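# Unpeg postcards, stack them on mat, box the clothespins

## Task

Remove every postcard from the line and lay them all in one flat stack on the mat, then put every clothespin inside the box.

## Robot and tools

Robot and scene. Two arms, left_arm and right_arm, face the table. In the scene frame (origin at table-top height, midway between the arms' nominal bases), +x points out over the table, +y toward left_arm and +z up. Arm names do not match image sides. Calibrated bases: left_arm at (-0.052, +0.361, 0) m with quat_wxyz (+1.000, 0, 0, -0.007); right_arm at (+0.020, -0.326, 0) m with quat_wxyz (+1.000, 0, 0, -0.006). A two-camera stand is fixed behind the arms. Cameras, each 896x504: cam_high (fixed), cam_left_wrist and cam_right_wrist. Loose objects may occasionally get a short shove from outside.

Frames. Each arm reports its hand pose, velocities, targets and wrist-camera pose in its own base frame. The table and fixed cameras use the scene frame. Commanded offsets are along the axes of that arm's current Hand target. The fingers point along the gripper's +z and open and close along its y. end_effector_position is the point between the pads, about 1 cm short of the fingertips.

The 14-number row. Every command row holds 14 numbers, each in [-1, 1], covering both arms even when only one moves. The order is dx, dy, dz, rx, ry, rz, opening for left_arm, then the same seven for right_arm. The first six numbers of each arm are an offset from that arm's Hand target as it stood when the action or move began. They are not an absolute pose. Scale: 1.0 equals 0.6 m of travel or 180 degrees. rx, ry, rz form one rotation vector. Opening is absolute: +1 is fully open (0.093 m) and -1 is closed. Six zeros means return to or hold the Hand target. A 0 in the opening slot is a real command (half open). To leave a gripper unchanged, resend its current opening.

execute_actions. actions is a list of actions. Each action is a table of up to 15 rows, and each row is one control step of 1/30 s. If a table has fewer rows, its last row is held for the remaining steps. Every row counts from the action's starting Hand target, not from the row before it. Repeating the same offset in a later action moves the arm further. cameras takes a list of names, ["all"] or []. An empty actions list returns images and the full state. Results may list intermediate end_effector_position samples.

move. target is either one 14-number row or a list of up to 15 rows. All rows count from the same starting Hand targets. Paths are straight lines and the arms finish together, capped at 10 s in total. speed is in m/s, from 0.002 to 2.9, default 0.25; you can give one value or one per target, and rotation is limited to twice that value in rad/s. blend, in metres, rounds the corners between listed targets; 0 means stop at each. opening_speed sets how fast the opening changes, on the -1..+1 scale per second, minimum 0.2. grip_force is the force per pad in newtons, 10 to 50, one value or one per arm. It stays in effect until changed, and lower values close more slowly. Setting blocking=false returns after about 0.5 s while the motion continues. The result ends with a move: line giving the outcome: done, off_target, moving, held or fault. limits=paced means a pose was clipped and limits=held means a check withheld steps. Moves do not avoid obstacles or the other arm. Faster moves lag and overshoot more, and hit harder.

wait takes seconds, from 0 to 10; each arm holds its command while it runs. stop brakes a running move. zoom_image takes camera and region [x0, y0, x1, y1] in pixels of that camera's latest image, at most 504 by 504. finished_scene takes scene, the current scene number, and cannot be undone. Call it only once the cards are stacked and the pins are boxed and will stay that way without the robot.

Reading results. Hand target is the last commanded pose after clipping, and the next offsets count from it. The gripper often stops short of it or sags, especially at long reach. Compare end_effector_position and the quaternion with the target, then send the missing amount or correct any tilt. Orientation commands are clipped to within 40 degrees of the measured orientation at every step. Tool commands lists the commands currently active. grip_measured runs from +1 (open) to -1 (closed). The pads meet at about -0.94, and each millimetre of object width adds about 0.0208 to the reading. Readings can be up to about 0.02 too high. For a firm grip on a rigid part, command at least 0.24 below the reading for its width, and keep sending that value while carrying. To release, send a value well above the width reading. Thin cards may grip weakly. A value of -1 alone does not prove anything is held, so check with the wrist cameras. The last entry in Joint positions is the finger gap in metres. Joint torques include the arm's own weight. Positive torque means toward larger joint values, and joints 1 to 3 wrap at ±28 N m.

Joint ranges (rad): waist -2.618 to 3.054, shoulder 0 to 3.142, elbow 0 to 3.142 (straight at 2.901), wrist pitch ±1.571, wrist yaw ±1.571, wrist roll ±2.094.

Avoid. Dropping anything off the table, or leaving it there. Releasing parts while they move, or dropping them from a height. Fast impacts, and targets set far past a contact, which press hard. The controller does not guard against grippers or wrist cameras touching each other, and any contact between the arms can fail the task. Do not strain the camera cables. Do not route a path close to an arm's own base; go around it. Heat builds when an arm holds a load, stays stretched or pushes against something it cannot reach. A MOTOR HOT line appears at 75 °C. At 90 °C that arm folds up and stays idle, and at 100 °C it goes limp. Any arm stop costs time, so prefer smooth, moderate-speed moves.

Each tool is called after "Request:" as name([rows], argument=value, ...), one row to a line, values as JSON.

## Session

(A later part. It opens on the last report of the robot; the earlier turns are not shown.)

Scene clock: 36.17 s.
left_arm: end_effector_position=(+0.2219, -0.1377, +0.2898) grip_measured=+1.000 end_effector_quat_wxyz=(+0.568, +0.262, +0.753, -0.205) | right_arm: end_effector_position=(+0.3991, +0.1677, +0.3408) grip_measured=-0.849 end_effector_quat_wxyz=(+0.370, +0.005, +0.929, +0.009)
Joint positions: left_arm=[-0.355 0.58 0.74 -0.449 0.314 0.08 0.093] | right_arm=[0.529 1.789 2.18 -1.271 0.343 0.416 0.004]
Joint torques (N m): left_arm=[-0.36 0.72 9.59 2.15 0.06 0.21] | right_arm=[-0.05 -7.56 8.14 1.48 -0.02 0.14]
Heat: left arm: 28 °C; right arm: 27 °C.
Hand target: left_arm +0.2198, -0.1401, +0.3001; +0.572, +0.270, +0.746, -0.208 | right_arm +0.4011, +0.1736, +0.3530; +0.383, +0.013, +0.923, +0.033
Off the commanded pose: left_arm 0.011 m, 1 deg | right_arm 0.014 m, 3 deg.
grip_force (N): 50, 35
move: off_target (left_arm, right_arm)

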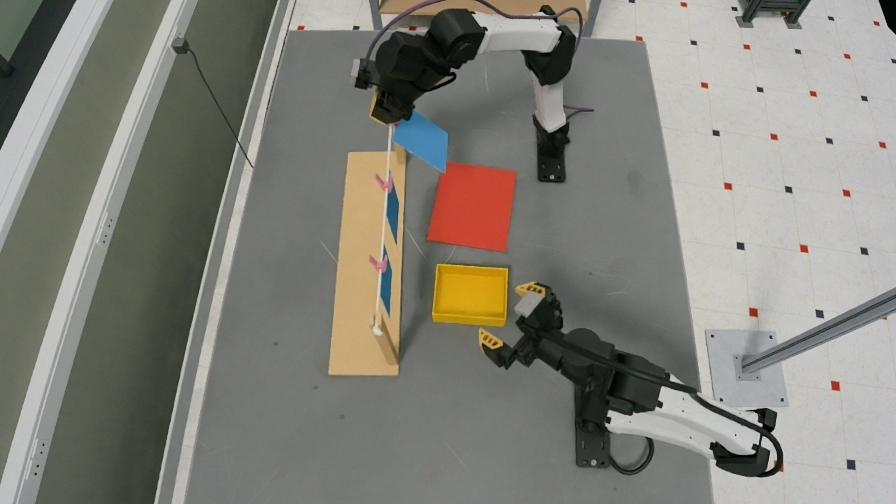

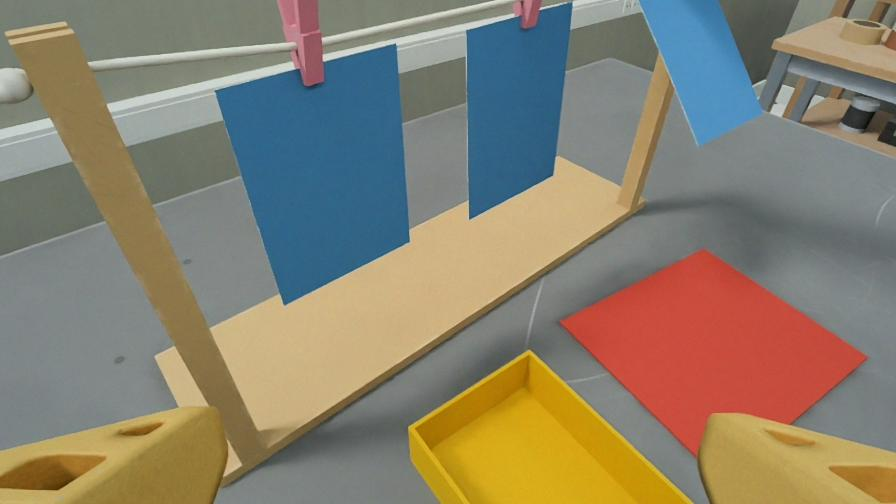

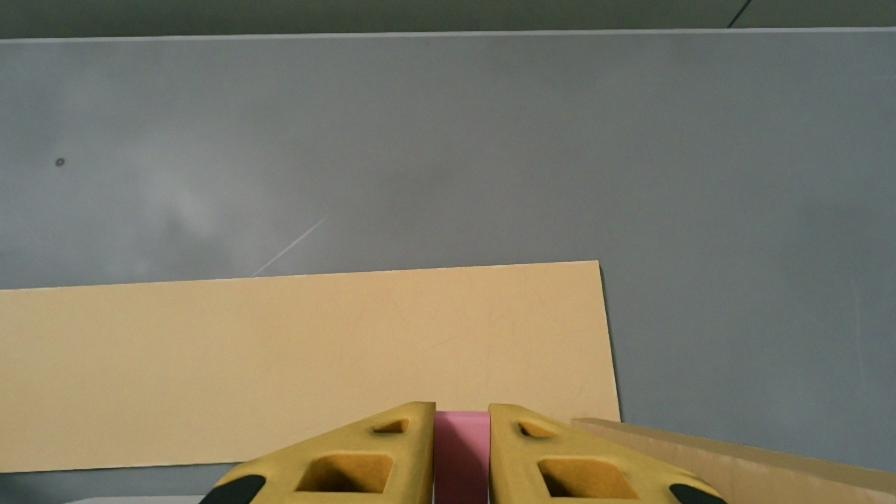

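Request:
zoom_image(camera="cam_high", region=[360, 60, 480, 180])

Request:
zoom_image(camera="cam_left_wrist", region=[600, 0, 800, 160])

Scaled by 4.200 from the camera's 896x504 image, which has a finer 1280x720 frame.

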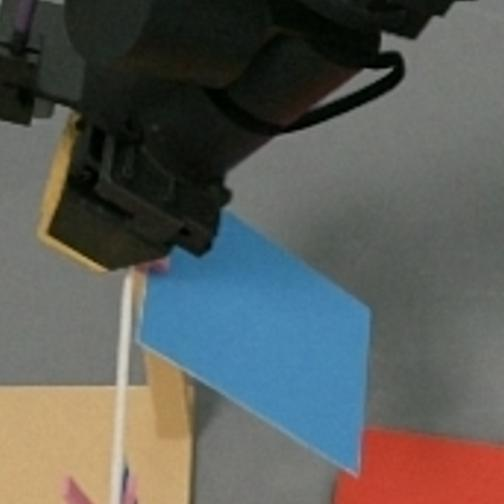

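Scaled by 2.520 from the camera's 896x504 image, which has a finer 1280x720 frame.

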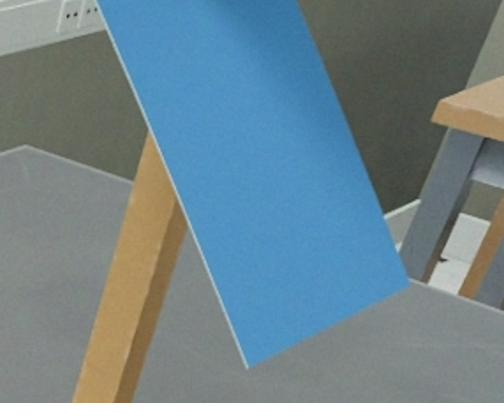

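Request:
move(target=[0.0575,-0.2655,0.4502,0.1893,-0.1870,-0.3033,0.0,0,0,0,0,0,0,-1.0], speed=0.3, cameras=["all"])

Scene clock: 41.90 s.
left_arm: end_effector_position=(+0.3120, -0.4244, +0.1541) grip_measured=+0.003 end_effector_quat_wxyz=(+0.429, -0.010, +0.663, -0.613) | right_arm: end_effector_position=(+0.3989, +0.1676, +0.3407) grip_measured=-0.849 end_effector_quat_wxyz=(+0.370, +0.005, +0.929, +0.009)
Joint positions: left_arm=[-0.933 2.107 0.843 1.384 0.012 -0.975 0.045] | right_arm=[0.529 1.789 2.18 -1.271 0.343 0.416 0.004]
Joint torques (N m): left_arm=[-0.5 -8.02 6.98 4.27 -0.22 0.18] | right_arm=[-0.49 -7.51 8.06 1.5 0.01 0.12]
Heat: left arm: 29 °C; right arm: 28 °C.
Hand target: left_arm +0.3110, -0.4240, +0.1971; +0.498, -0.012, +0.506, -0.704 | right_arm +0.4011, +0.1735, +0.3530; +0.383, +0.013, +0.923, +0.033
Off the commanded pose: left_arm 0.043 m, 22 deg | right_arm 0.014 m, 3 deg.
joint sent to its limit (left arm) — joint 4 (wrist pitch), upper limit. The joint targets are off in orientation, not in position.
grip_force (N): 50, 35
move: off_target (left_arm, right_arm)

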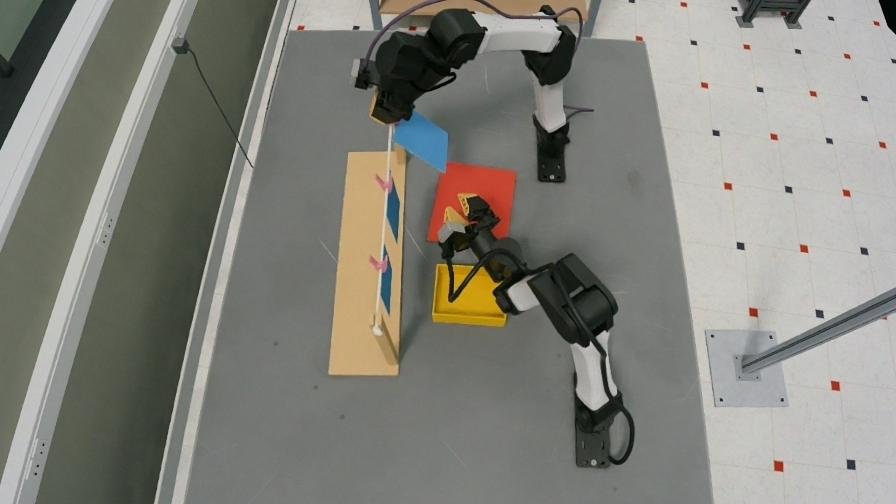

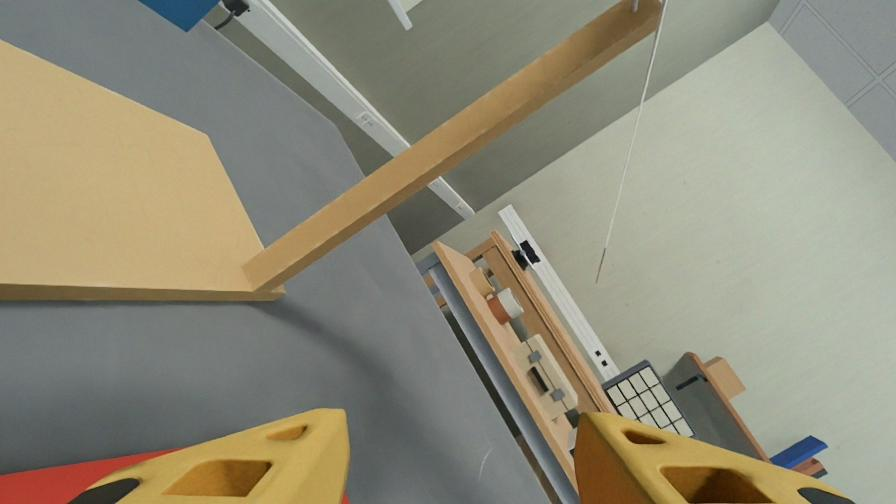

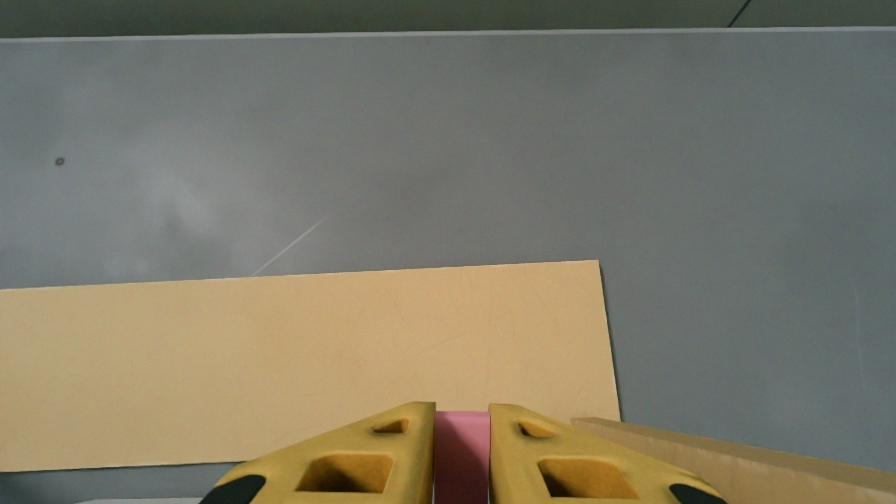

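Request:
move(target=[-0.1015,-0.0023,0.0488,0,0.2497,0,0.0,0,0,0,0,0,0,-1.0], speed=0.25, cameras=["cam_left_wrist","cam_high"])

Request:
zoom_image(camera="cam_high", region=[360, 60, 520, 240])

Scene clock: 45.90 s.
left_arm: end_effector_position=(+0.3549, -0.4021, +0.2158) grip_measured=+0.003 end_effector_quat_wxyz=(+0.245, +0.241, +0.676, -0.652) | right_arm: end_effector_position=(+0.3989, +0.1677, +0.3406) grip_measured=-0.849 end_effector_quat_wxyz=(+0.370, +0.005, +0.929, +0.009)
Joint positions: left_arm=[-0.586 2.006 1.233 0.72 0.966 -0.826 0.045] | right_arm=[0.529 1.789 2.18 -1.271 0.343 0.416 0.004]
Joint torques (N m): left_arm=[0.51 -12.92 9.24 1.93 0.01 0.28] | right_arm=[-0.18 -7.58 7.98 1.56 0.04 0.15]
Heat: left arm: 30 °C; right arm: 28 °C.
Hand target: left_arm +0.3560, -0.4010, +0.2422; +0.267, +0.258, +0.658, -0.655 | right_arm +0.4011, +0.1736, +0.3530; +0.383, +0.013, +0.923, +0.033
Off the commanded pose: left_arm 0.026 m, 4 deg | right_arm 0.014 m, 3 deg.
grip_force (N): 50, 35
move: off_target (left_arm, right_arm)
Images, in order (width x height): cam_high 896x504, cam_left_wrist 896x504.

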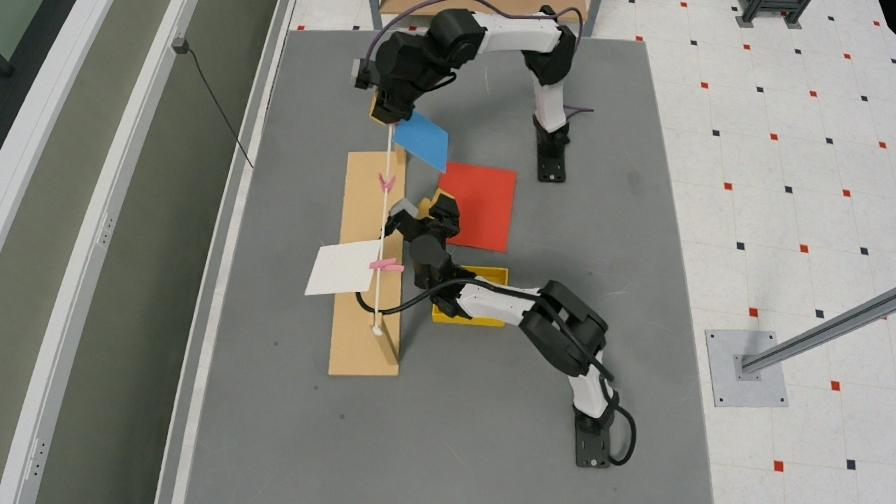

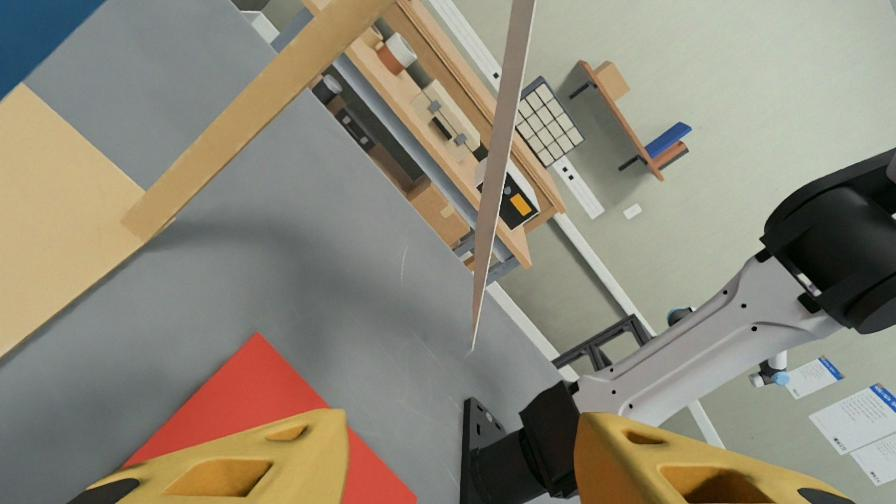

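Scaled by 2.800 from the camera's 896x504 image, which has a finer 1280x720 frame.

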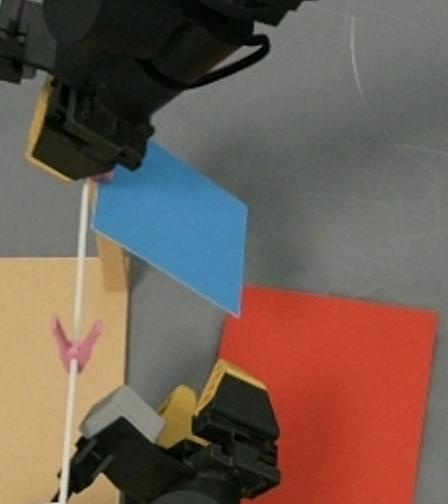

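Request:
move(target=[0.1208,-0.1147,0,0,0,0,0.0,0,0,0,0,0,0,-1.0], speed=0.1, cameras=["cam_left_wrist","cam_high"])

Request:
zoom_image(camera="cam_high", region=[300, 150, 500, 330])

Scene clock: 49.30 s.
left_arm: end_effector_position=(+0.2580, -0.4057, +0.2279) grip_measured=+0.003 end_effector_quat_wxyz=(+0.242, +0.250, +0.673, -0.652) | right_arm: end_effector_position=(+0.3988, +0.1676, +0.3405) grip_measured=-0.849 end_effector_quat_wxyz=(+0.370, +0.005, +0.929, +0.009)
Joint positions: left_arm=[-0.743 1.742 0.928 0.767 0.828 -0.825 0.045] | right_arm=[0.529 1.789 2.18 -1.272 0.343 0.416 0.004]
Joint torques (N m): left_arm=[-0.09 -10.74 5.49 2.39 -0.2 0.29] | right_arm=[-0.32 -7.65 8.02 1.52 0.01 0.11]
Heat: left arm: 30 °C; right arm: 28 °C.
Hand target: left_arm +0.2560, -0.4024, +0.2420; +0.267, +0.258, +0.658, -0.655 | right_arm +0.4011, +0.1735, +0.3530; +0.383, +0.013, +0.923, +0.033
Off the commanded pose: left_arm 0.015 m, 3 deg | right_arm 0.014 m, 3 deg.
grip_force (N): 50, 35
move: off_target (left_arm, right_arm)
Images, in order (width x height): cam_high 896x504, cam_left_wrist 896x504.

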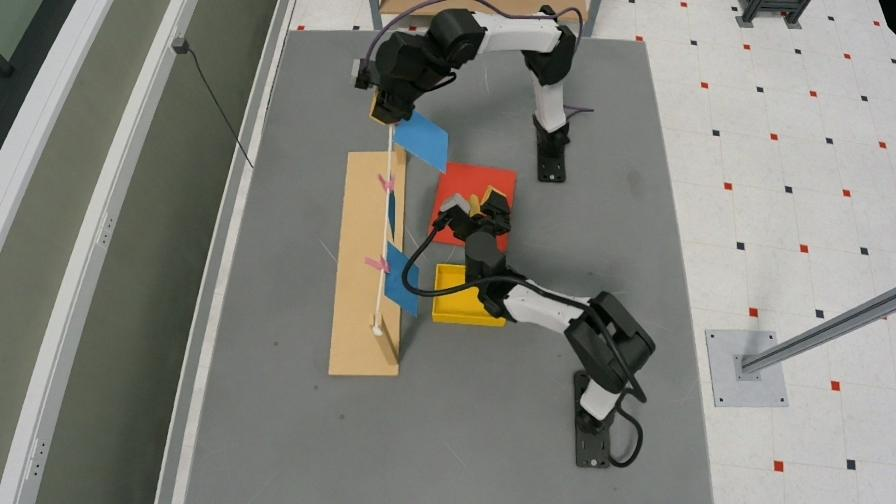

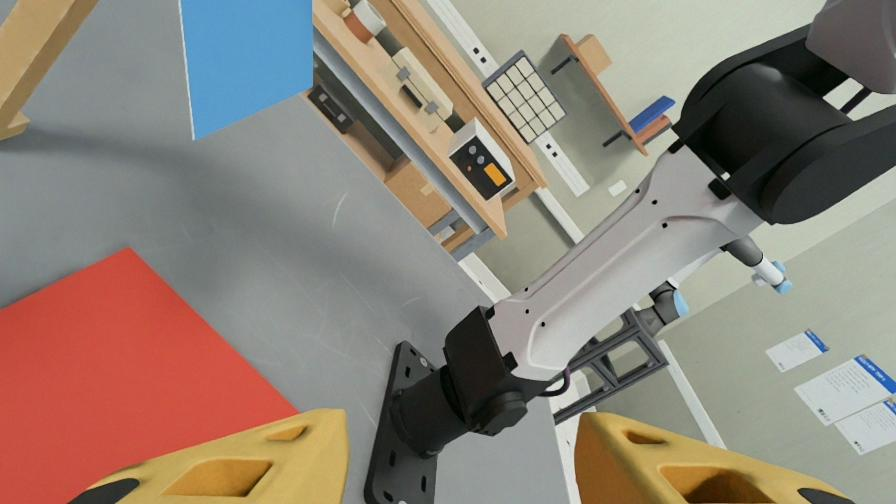

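Scaled by 2.520 from the camera's 896x504 image, which has a finer 1280x720 frame.

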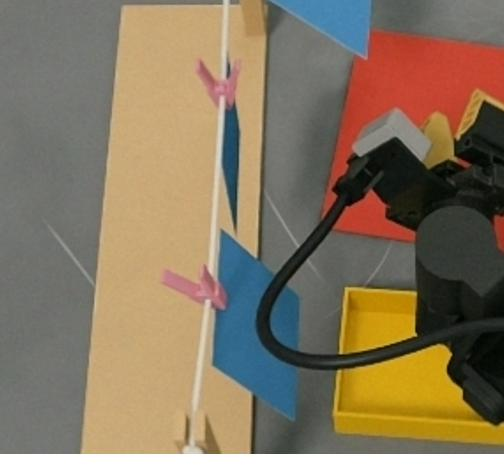

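Request:
move(target=[-0.0853,0.1042,0.0968,0,-0.2497,0,0.0,0,0,0,0,0,0,-1.0], speed=0.2, cameras=["cam_left_wrist","cam_high"])

Request:
zoom_image(camera="cam_high", region=[340, 80, 540, 260])

Scene clock: 52.67 s.
left_arm: end_effector_position=(+0.3392, -0.4647, +0.2033) grip_measured=+0.003 end_effector_quat_wxyz=(-0.460, +0.010, -0.586, +0.667) | right_arm: end_effector_position=(+0.3988, +0.1676, +0.3405) grip_measured=-0.849 end_effector_quat_wxyz=(+0.370, +0.005, +0.929, +0.009)
Joint positions: left_arm=[-0.936 2.238 1.123 1.433 0.013 -0.987 0.045] | right_arm=[0.529 1.789 2.18 -1.272 0.343 0.416 0.004]
Joint torques (N m): left_arm=[-0.27 -9.25 7.65 3.52 -0.3 0.26] | right_arm=[-0.17 -7.56 7.91 1.47 -0.01 0.16]
Motor temperatures (°C): left_arm=[22 26 28 31 20 20 19] | right_arm=[19 23 29 23 21 21 19]
Heat: left arm: 31 °C; right arm: 29 °C.
Hand target: left_arm +0.3370, -0.4595, +0.2319; -0.498, +0.012, -0.506, +0.704 | right_arm +0.4011, +0.1735, +0.3530; +0.383, +0.013, +0.923, +0.033
Off the commanded pose: left_arm 0.029 m, 11 deg | right_arm 0.014 m, 3 deg.
joint sent to its limit (left arm) — joint 4 (wrist pitch), upper limit. The joint targets are off in orientation, not in position.
grip_force (N): 50, 35
move: off_target (left_arm, right_arm)
Images, in order (width x height): cam_high 896x504, cam_left_wrist 896x504.

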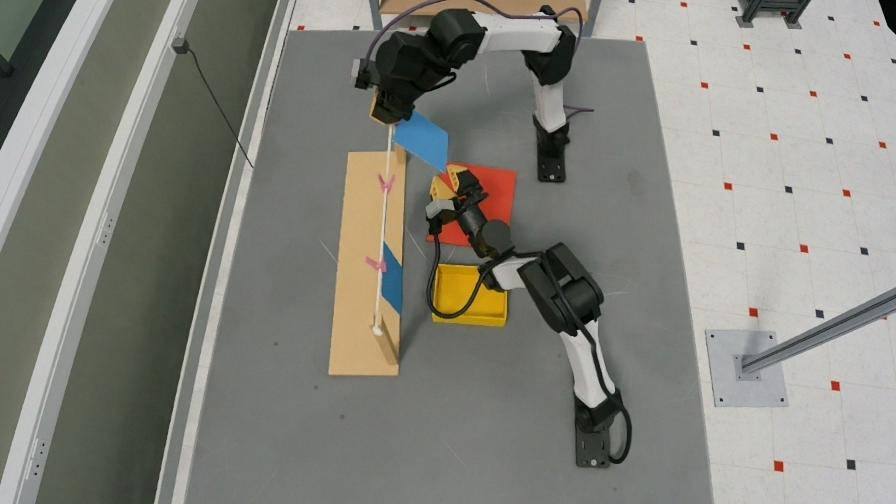

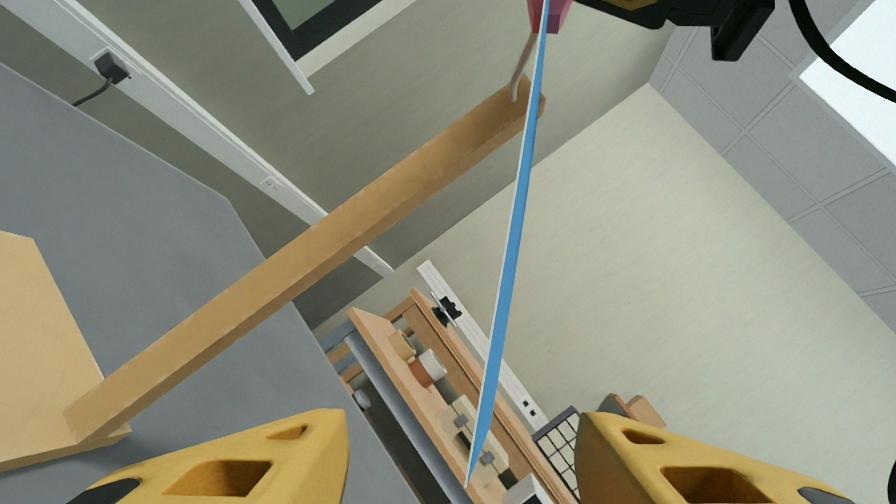

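Scaled by 2.520 from the camera's 896x504 image, which has a finer 1280x720 frame.

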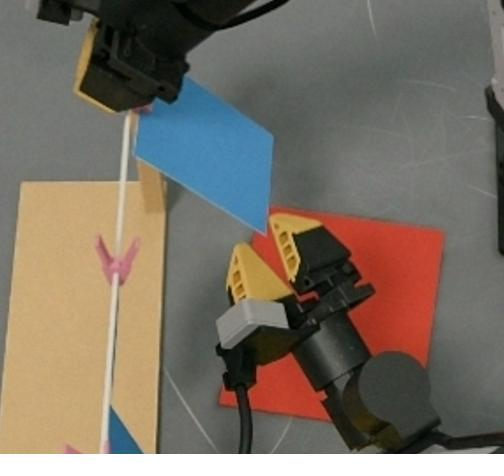

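Request:
move(target=[-0.0078,-0.0092,0.078,0.033,-0.027,0,0.0,0,0,0,0,0,0,-1.0], speed=0.1, cameras=["cam_left_wrist","cam_high"])

Request:
zoom_image(camera="cam_high", region=[340, 80, 540, 260])

Scene clock: 55.17 s.
left_arm: end_effector_position=(+0.3668, -0.4979, +0.2351) grip_measured=+0.003 end_effector_quat_wxyz=(-0.488, +0.014, -0.524, +0.698) | right_arm: end_effector_position=(+0.3988, +0.1676, +0.3405) grip_measured=-0.849 end_effector_quat_wxyz=(+0.370, +0.005, +0.929, +0.009)
Joint positions: left_arm=[-0.936 2.393 1.427 1.433 -0.002 -0.987 0.045] | right_arm=[0.529 1.789 2.18 -1.272 0.343 0.416 0.004]
Joint torques (N m): left_arm=[-0.47 -10.54 8.27 3.33 -0.25 0.29] | right_arm=[-0.28 -7.32 8.1 1.53 0.08 0.18]
Heat: left arm: 32 °C; right arm: 29 °C.
Hand target: left_arm +0.3599, -0.4889, +0.2612; -0.519, +0.016, -0.447, +0.728 | right_arm +0.4011, +0.1735, +0.3530; +0.383, +0.013, +0.923, +0.033
Off the commanded pose: left_arm 0.028 m, 10 deg | right_arm 0.014 m, 3 deg.
joint sent to its limit (left arm) — joint 4 (wrist pitch), upper limit. The joint targets still meet the commanded pose.
grip_force (N): 50, 35
move: off_target (left_arm, right_arm)
Images, in order (width x height): cam_high 896x504, cam_left_wrist 896x504.

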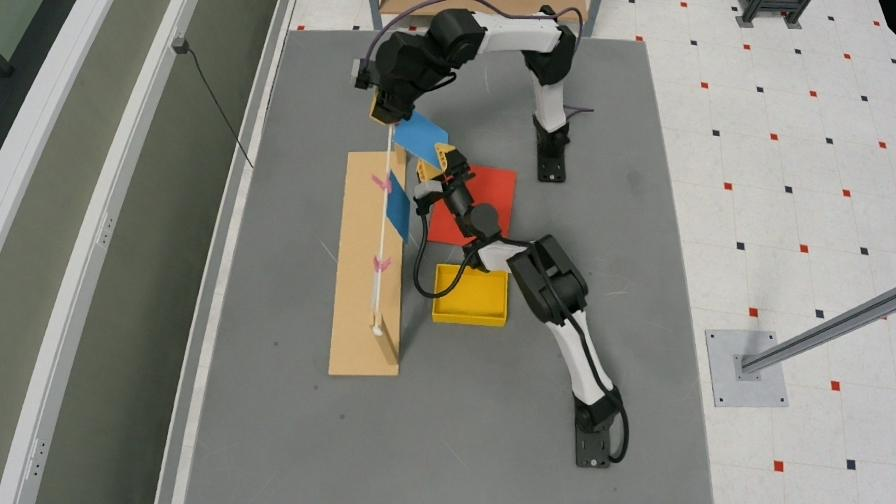

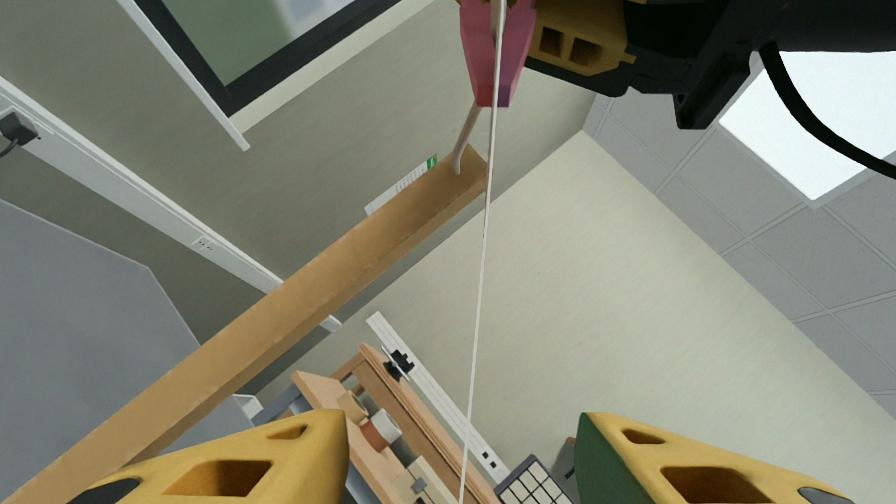

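Scaled by 2.520 from the camera's 896x504 image, which has a finer 1280x720 frame.

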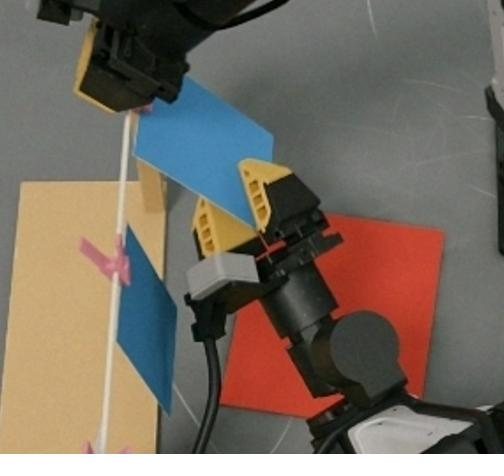

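Request:
move(target=[0,0,0,0,0,0,-1.0,0,0,0,0,0,0,-1.0], speed=0.1, grip_force=[40,40], cameras=["cam_left_wrist","cam_high"])

Request:
zoom_image(camera="cam_high", region=[340, 80, 540, 260])

Scene clock: 57.73 s.
left_arm: end_effector_position=(+0.3669, -0.4979, +0.2351) grip_measured=-0.970 end_effector_quat_wxyz=(-0.488, +0.014, -0.524, +0.698) | right_arm: end_effector_position=(+0.3988, +0.1677, +0.3405) grip_measured=-0.865 end_effector_quat_wxyz=(+0.369, +0.005, +0.929, +0.009)
Joint positions: left_arm=[-0.936 2.393 1.427 1.433 -0.002 -0.987 0] | right_arm=[0.529 1.789 2.18 -1.272 0.342 0.416 0.004]
Joint torques (N m): left_arm=[-0.46 -10.51 8.28 3.34 -0.25 0.29] | right_arm=[-0.13 -7.58 8.21 1.51 0.01 0.17]
Heat: left arm: 33 °C; right arm: 29 °C.
Hand target: left_arm +0.3599, -0.4889, +0.2611; -0.519, +0.016, -0.448, +0.728 | right_arm +0.4011, +0.1736, +0.3530; +0.383, +0.013, +0.923, +0.033
Off the commanded pose: left_arm 0.028 m, 10 deg | right_arm 0.014 m, 3 deg.
joint sent to its limit (left arm) — joint 4 (wrist pitch), upper limit. The joint targets still meet the commanded pose.
grip_force (N): 40, 40
move: off_target (left_arm, right_arm)
Images, in order (width x height): cam_high 896x504, cam_left_wrist 896x504.

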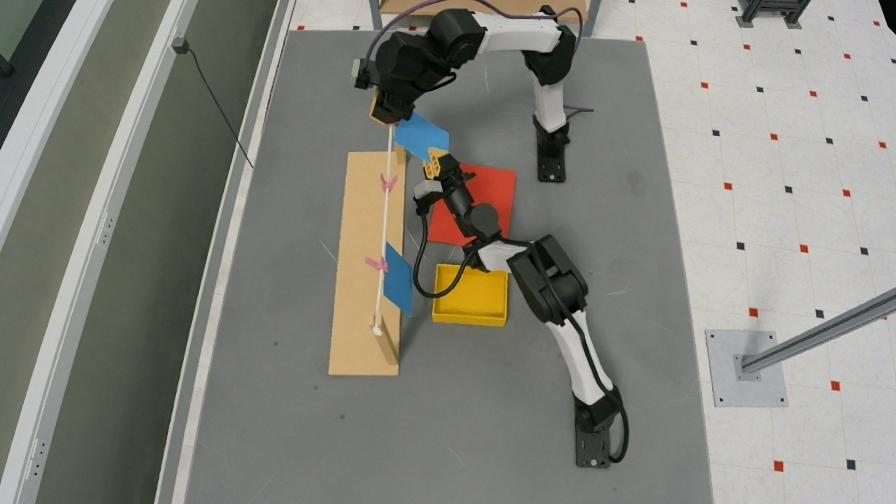

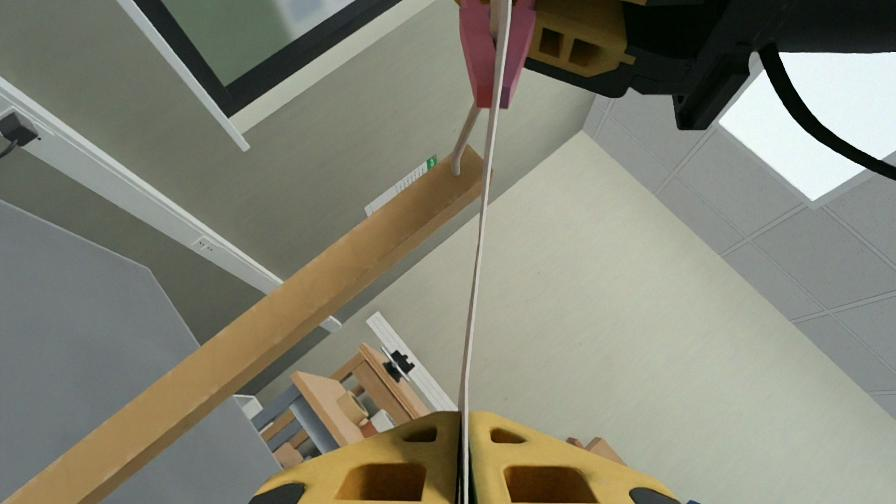

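Scaled by 2.520 from the camera's 896x504 image, which has a finer 1280x720 frame.

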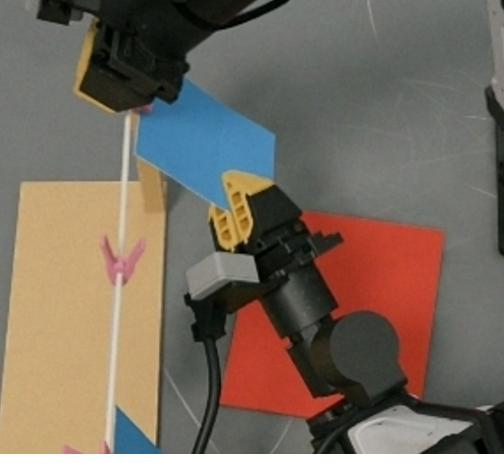

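Request:
move(target=[0.0418,-0.0052,-0.0515,0,0,0,-1.0,0,0,0,0,0,0,-1.0], speed=0.04, cameras=["all"])

Request:
zoom_image(camera="cam_high", region=[340, 80, 540, 260])

Scene clock: 59.87 s.
left_arm: end_effector_position=(+0.3405, -0.5023, +0.2040) grip_measured=-0.970 end_effector_quat_wxyz=(-0.477, +0.020, -0.561, +0.676) | right_arm: end_effector_position=(+0.3965, +0.1720, +0.3330) grip_measured=-0.865 end_effector_quat_wxyz=(+0.354, +0.000, +0.935, +0.016)
Joint positions: left_arm=[-0.994 2.368 1.313 1.434 -0.067 -0.964 0] | right_arm=[0.529 1.799 2.18 -1.288 0.313 0.421 0.004]
Joint torques (N m): left_arm=[-0.06 -12.78 4.7 3.44 -0.09 0.3] | right_arm=[-0.2 -8.54 7.97 1.61 0.32 0.06]
Heat: left arm: 34 °C; right arm: 29 °C.
Hand target: left_arm +0.3309, -0.4885, +0.2337; -0.519, +0.016, -0.447, +0.728 | right_arm +0.4011, +0.1736, +0.3531; +0.383, +0.013, +0.923, +0.033
Off the commanded pose: left_arm 0.034 m, 15 deg | right_arm 0.021 m, 4 deg.
joint sent to its limit (left arm) — joint 4 (wrist pitch), upper limit. The joint targets are off in orientation, not in position.
grip_force (N): 40, 40
move: off_target (left_arm, right_arm)

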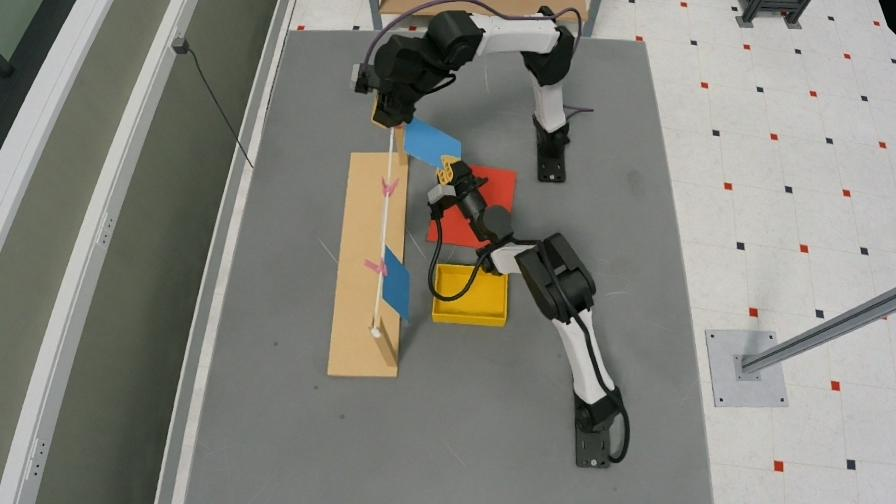

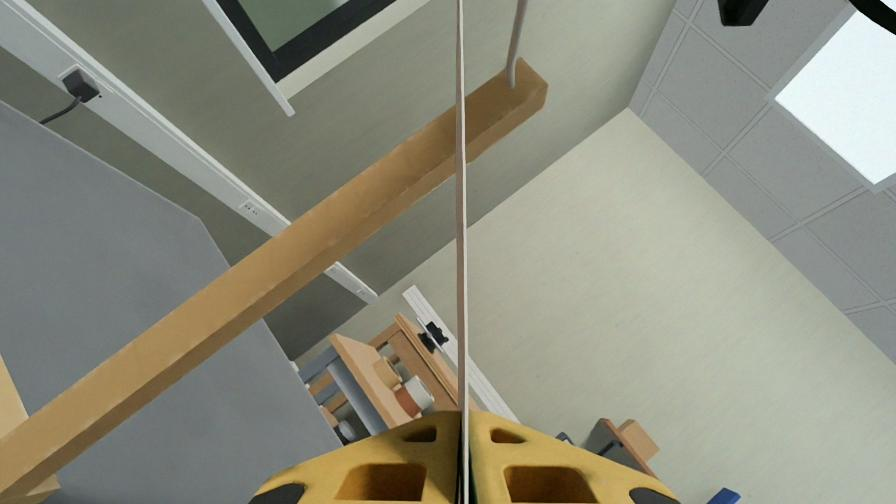

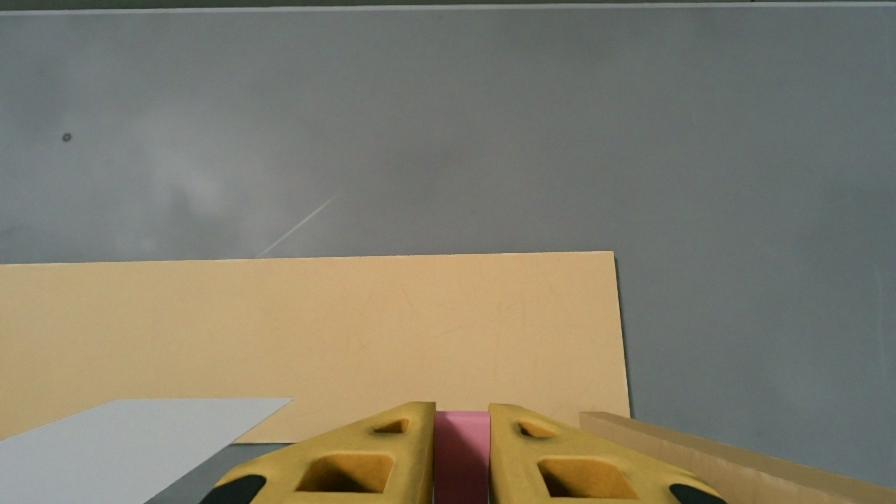

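Scaled by 2.520 from the camera's 896x504 image, which has a finer 1280x720 frame.

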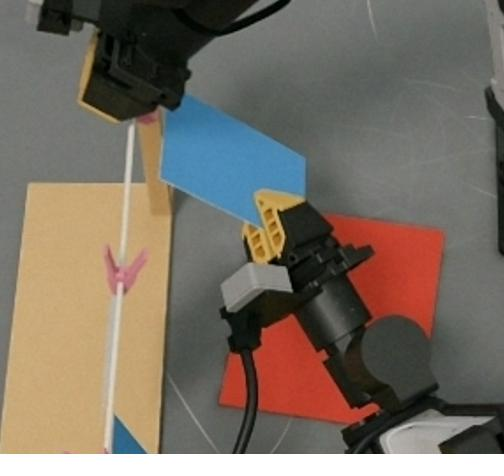

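Request:
move(target=[0.141,-0.0482,-0.1418,-0.288,0.0965,-0.1738,-1.0,0,0,0,0,0,0,-1.0], speed=0.2, cameras=["cam_left_wrist","cam_high"])

Request:
zoom_image(camera="cam_high", region=[360, 80, 560, 280])

Scene clock: 67.57 s.
left_arm: end_effector_position=(+0.2300, -0.4921, +0.1338) grip_measured=-0.970 end_effector_quat_wxyz=(+0.185, -0.249, +0.781, -0.541) | right_arm: end_effector_position=(+0.3966, +0.1720, +0.3331) grip_measured=-0.865 end_effector_quat_wxyz=(+0.354, +0.000, +0.935, +0.016)
Joint positions: left_arm=[-1.215 1.928 1.088 0.474 -0.265 -1.65 0] | right_arm=[0.529 1.799 2.18 -1.288 0.313 0.421 0.004]
Joint torques (N m): left_arm=[-0.34 -12.98 9.11 2.06 -0.13 0.12] | right_arm=[-0.29 -8.7 7.94 1.66 0.27 0.11]
Heat: left arm: 35 °C; right arm: 30 °C.
Hand target: left_arm +0.2290, -0.4979, +0.1647; +0.182, -0.248, +0.765, -0.565 | right_arm +0.4011, +0.1736, +0.3531; +0.383, +0.013, +0.923, +0.033
Off the commanded pose: left_arm 0.031 m, 3 deg | right_arm 0.021 m, 4 deg.
grip_force (N): 40, 40
move: off_target (left_arm, right_arm)
Images, in order (width x height): cam_high 896x504, cam_left_wrist 896x504.

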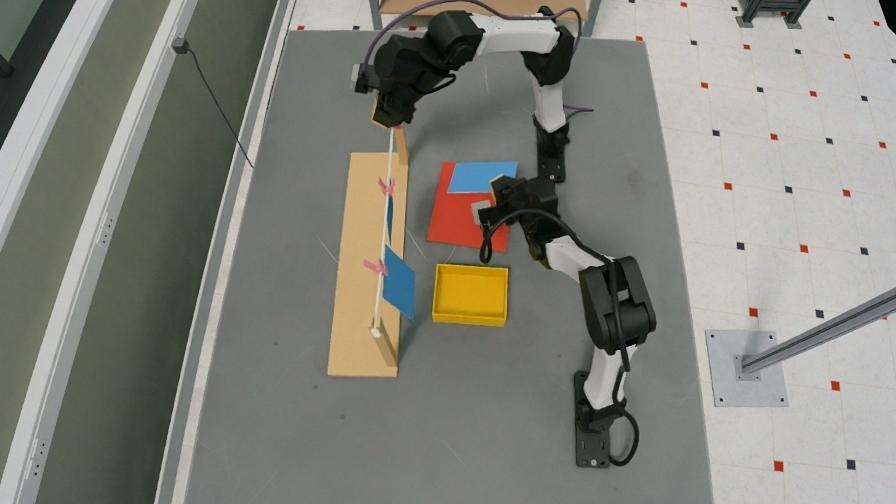

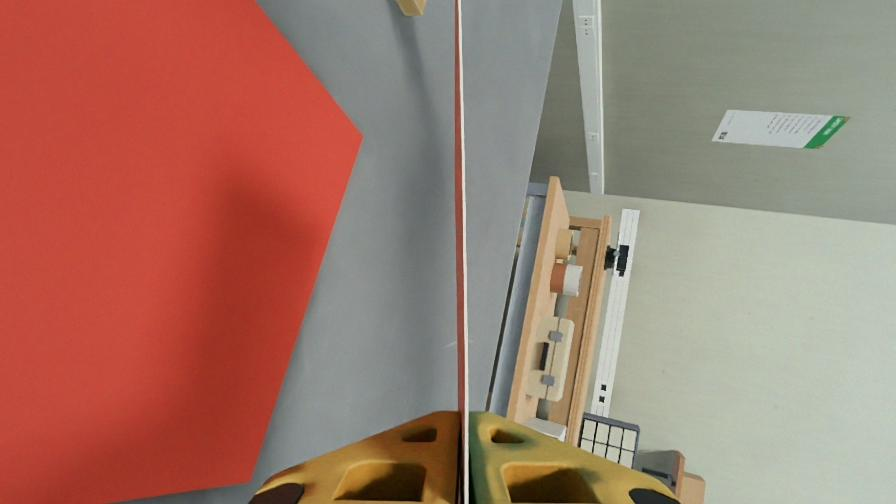

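Scaled by 2.520 from the camera's 896x504 image, which has a finer 1280x720 frame.

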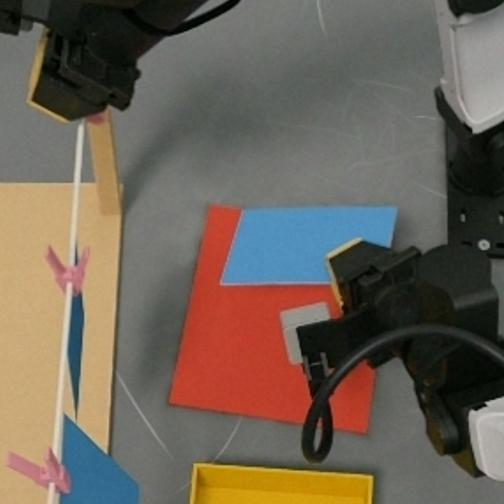

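Request:
move(target=[0.0072,0.1398,0.0502,0,0,0,-1.0,0,0,0,0,0,0,-1.0], speed=0.08, cameras=["cam_left_wrist","cam_high"])

Request:
zoom_image(camera="cam_high", region=[360, 80, 560, 280])

Scene clock: 70.50 s.
left_arm: end_effector_position=(+0.2301, -0.5038, +0.0811) grip_measured=-0.970 end_effector_quat_wxyz=(+0.183, -0.248, +0.766, -0.564) | right_arm: end_effector_position=(+0.3966, +0.1720, +0.3331) grip_measured=-0.865 end_effector_quat_wxyz=(+0.354, +0.000, +0.935, +0.016)
Joint positions: left_arm=[-1.222 2.114 1.046 0.757 -0.265 -1.655 0] | right_arm=[0.529 1.799 2.18 -1.288 0.313 0.421 0.004]
Joint torques (N m): left_arm=[-0.42 -9.11 5.07 2.48 -0.19 0.15] | right_arm=[-0.12 -8.64 8.03 1.63 0.24 0.13]
Heat: left arm: 34 °C; right arm: 30 °C.
Hand target: left_arm +0.2278, -0.5038, +0.0756; +0.182, -0.248, +0.765, -0.565 | right_arm +0.4011, +0.1736, +0.3531; +0.383, +0.013, +0.923, +0.033
Off the commanded pose: left_arm 0.006 m, 0 deg | right_arm 0.021 m, 4 deg.
grip_force (N): 40, 40
move: off_target (right_arm)
Images, in order (width x height): cam_high 896x504, cam_left_wrist 896x504.

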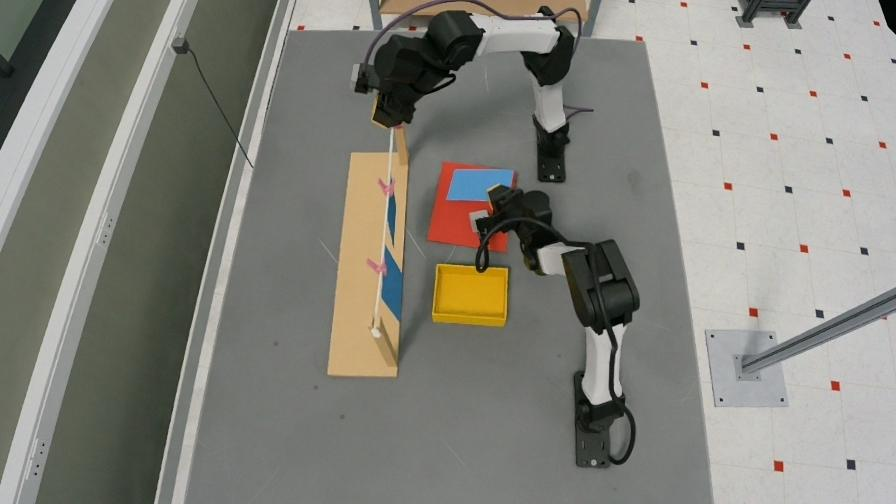

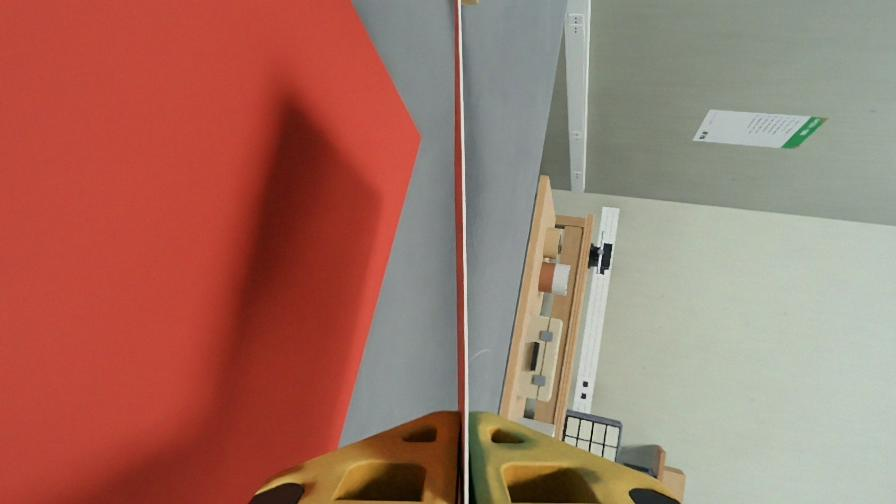

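Scaled by 2.520 from the camera's 896x504 image, which has a finer 1280x720 frame.

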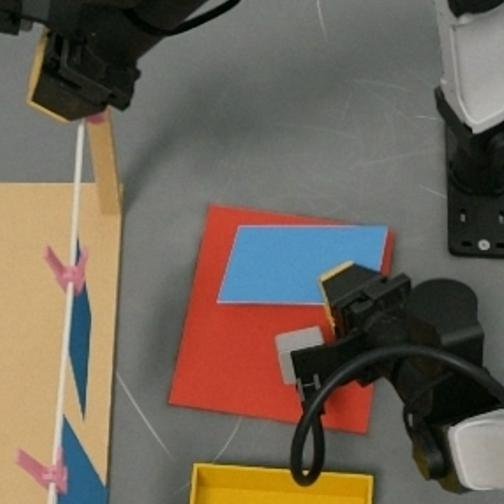

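Request:
move([
  [-0.0513,0.0615,0.0038,0,0,0,-1.0,0,0,0,0,0,0,-1.0],
  [-0.0513,0.0615,0.0038,0,0,0,0.0,0,0,0,0,0,0,-1.0],
], speed=0.08, opening_speed=0.5, cameras=["cam_left_wrist","cam_high"])

Request:
zoom_image(camera="cam_high", region=[360, 80, 560, 280])

Scene clock: 74.40 s.
left_arm: end_effector_position=(+0.2481, -0.4806, +0.0463) grip_measured=-0.003 end_effector_quat_wxyz=(+0.180, -0.253, +0.763, -0.567) | right_arm: end_effector_position=(+0.3966, +0.1720, +0.3331) grip_measured=-0.865 end_effector_quat_wxyz=(+0.354, +0.000, +0.935, +0.016)
Joint positions: left_arm=[-1.158 2.19 0.961 0.926 -0.207 -1.647 0.045] | right_arm=[0.529 1.799 2.18 -1.288 0.313 0.421 0.004]
Joint torques (N m): left_arm=[0.28 -8.8 4.31 2.53 -0.11 0.29] | right_arm=[-0.25 -8.65 7.83 1.61 0.28 0.1]
Heat: left arm: 34 °C; right arm: 30 °C.
Hand target: left_arm +0.2477, -0.4787, +0.0397; +0.183, -0.248, +0.765, -0.565 | right_arm +0.4011, +0.1736, +0.3531; +0.383, +0.013, +0.923, +0.033
Off the commanded pose: left_arm 0.007 m, 1 deg | right_arm 0.021 m, 4 deg.
grip_force (N): 40, 40
move: off_target (right_arm)
Images, in order (width x height): cam_high 896x504, cam_left_wrist 896x504.

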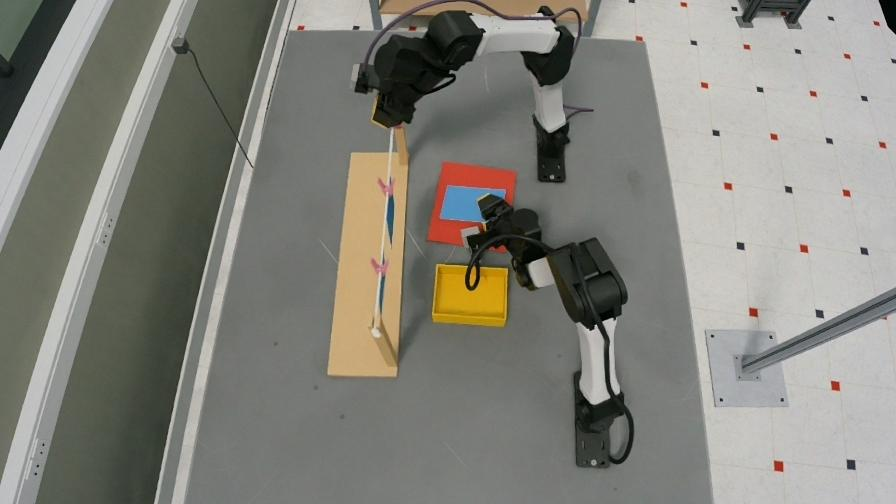

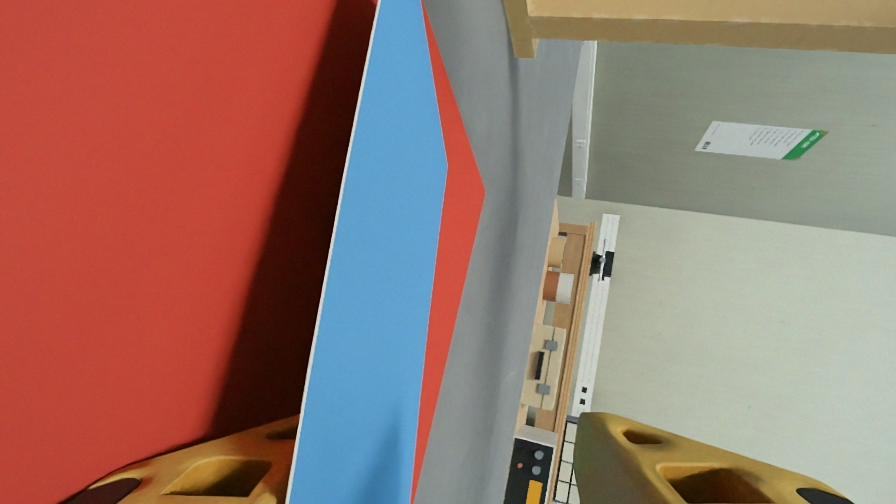

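Scaled by 2.520 from the camera's 896x504 image, which has a finer 1280x720 frame.

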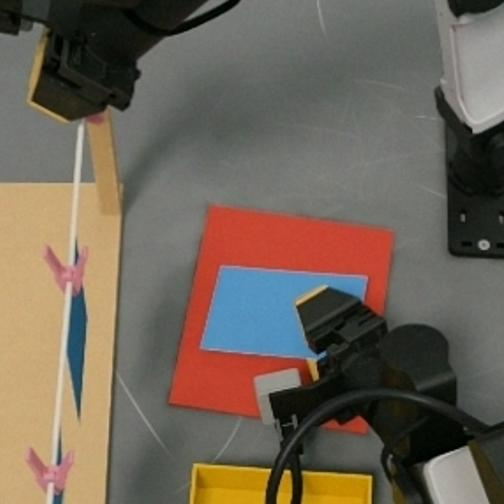

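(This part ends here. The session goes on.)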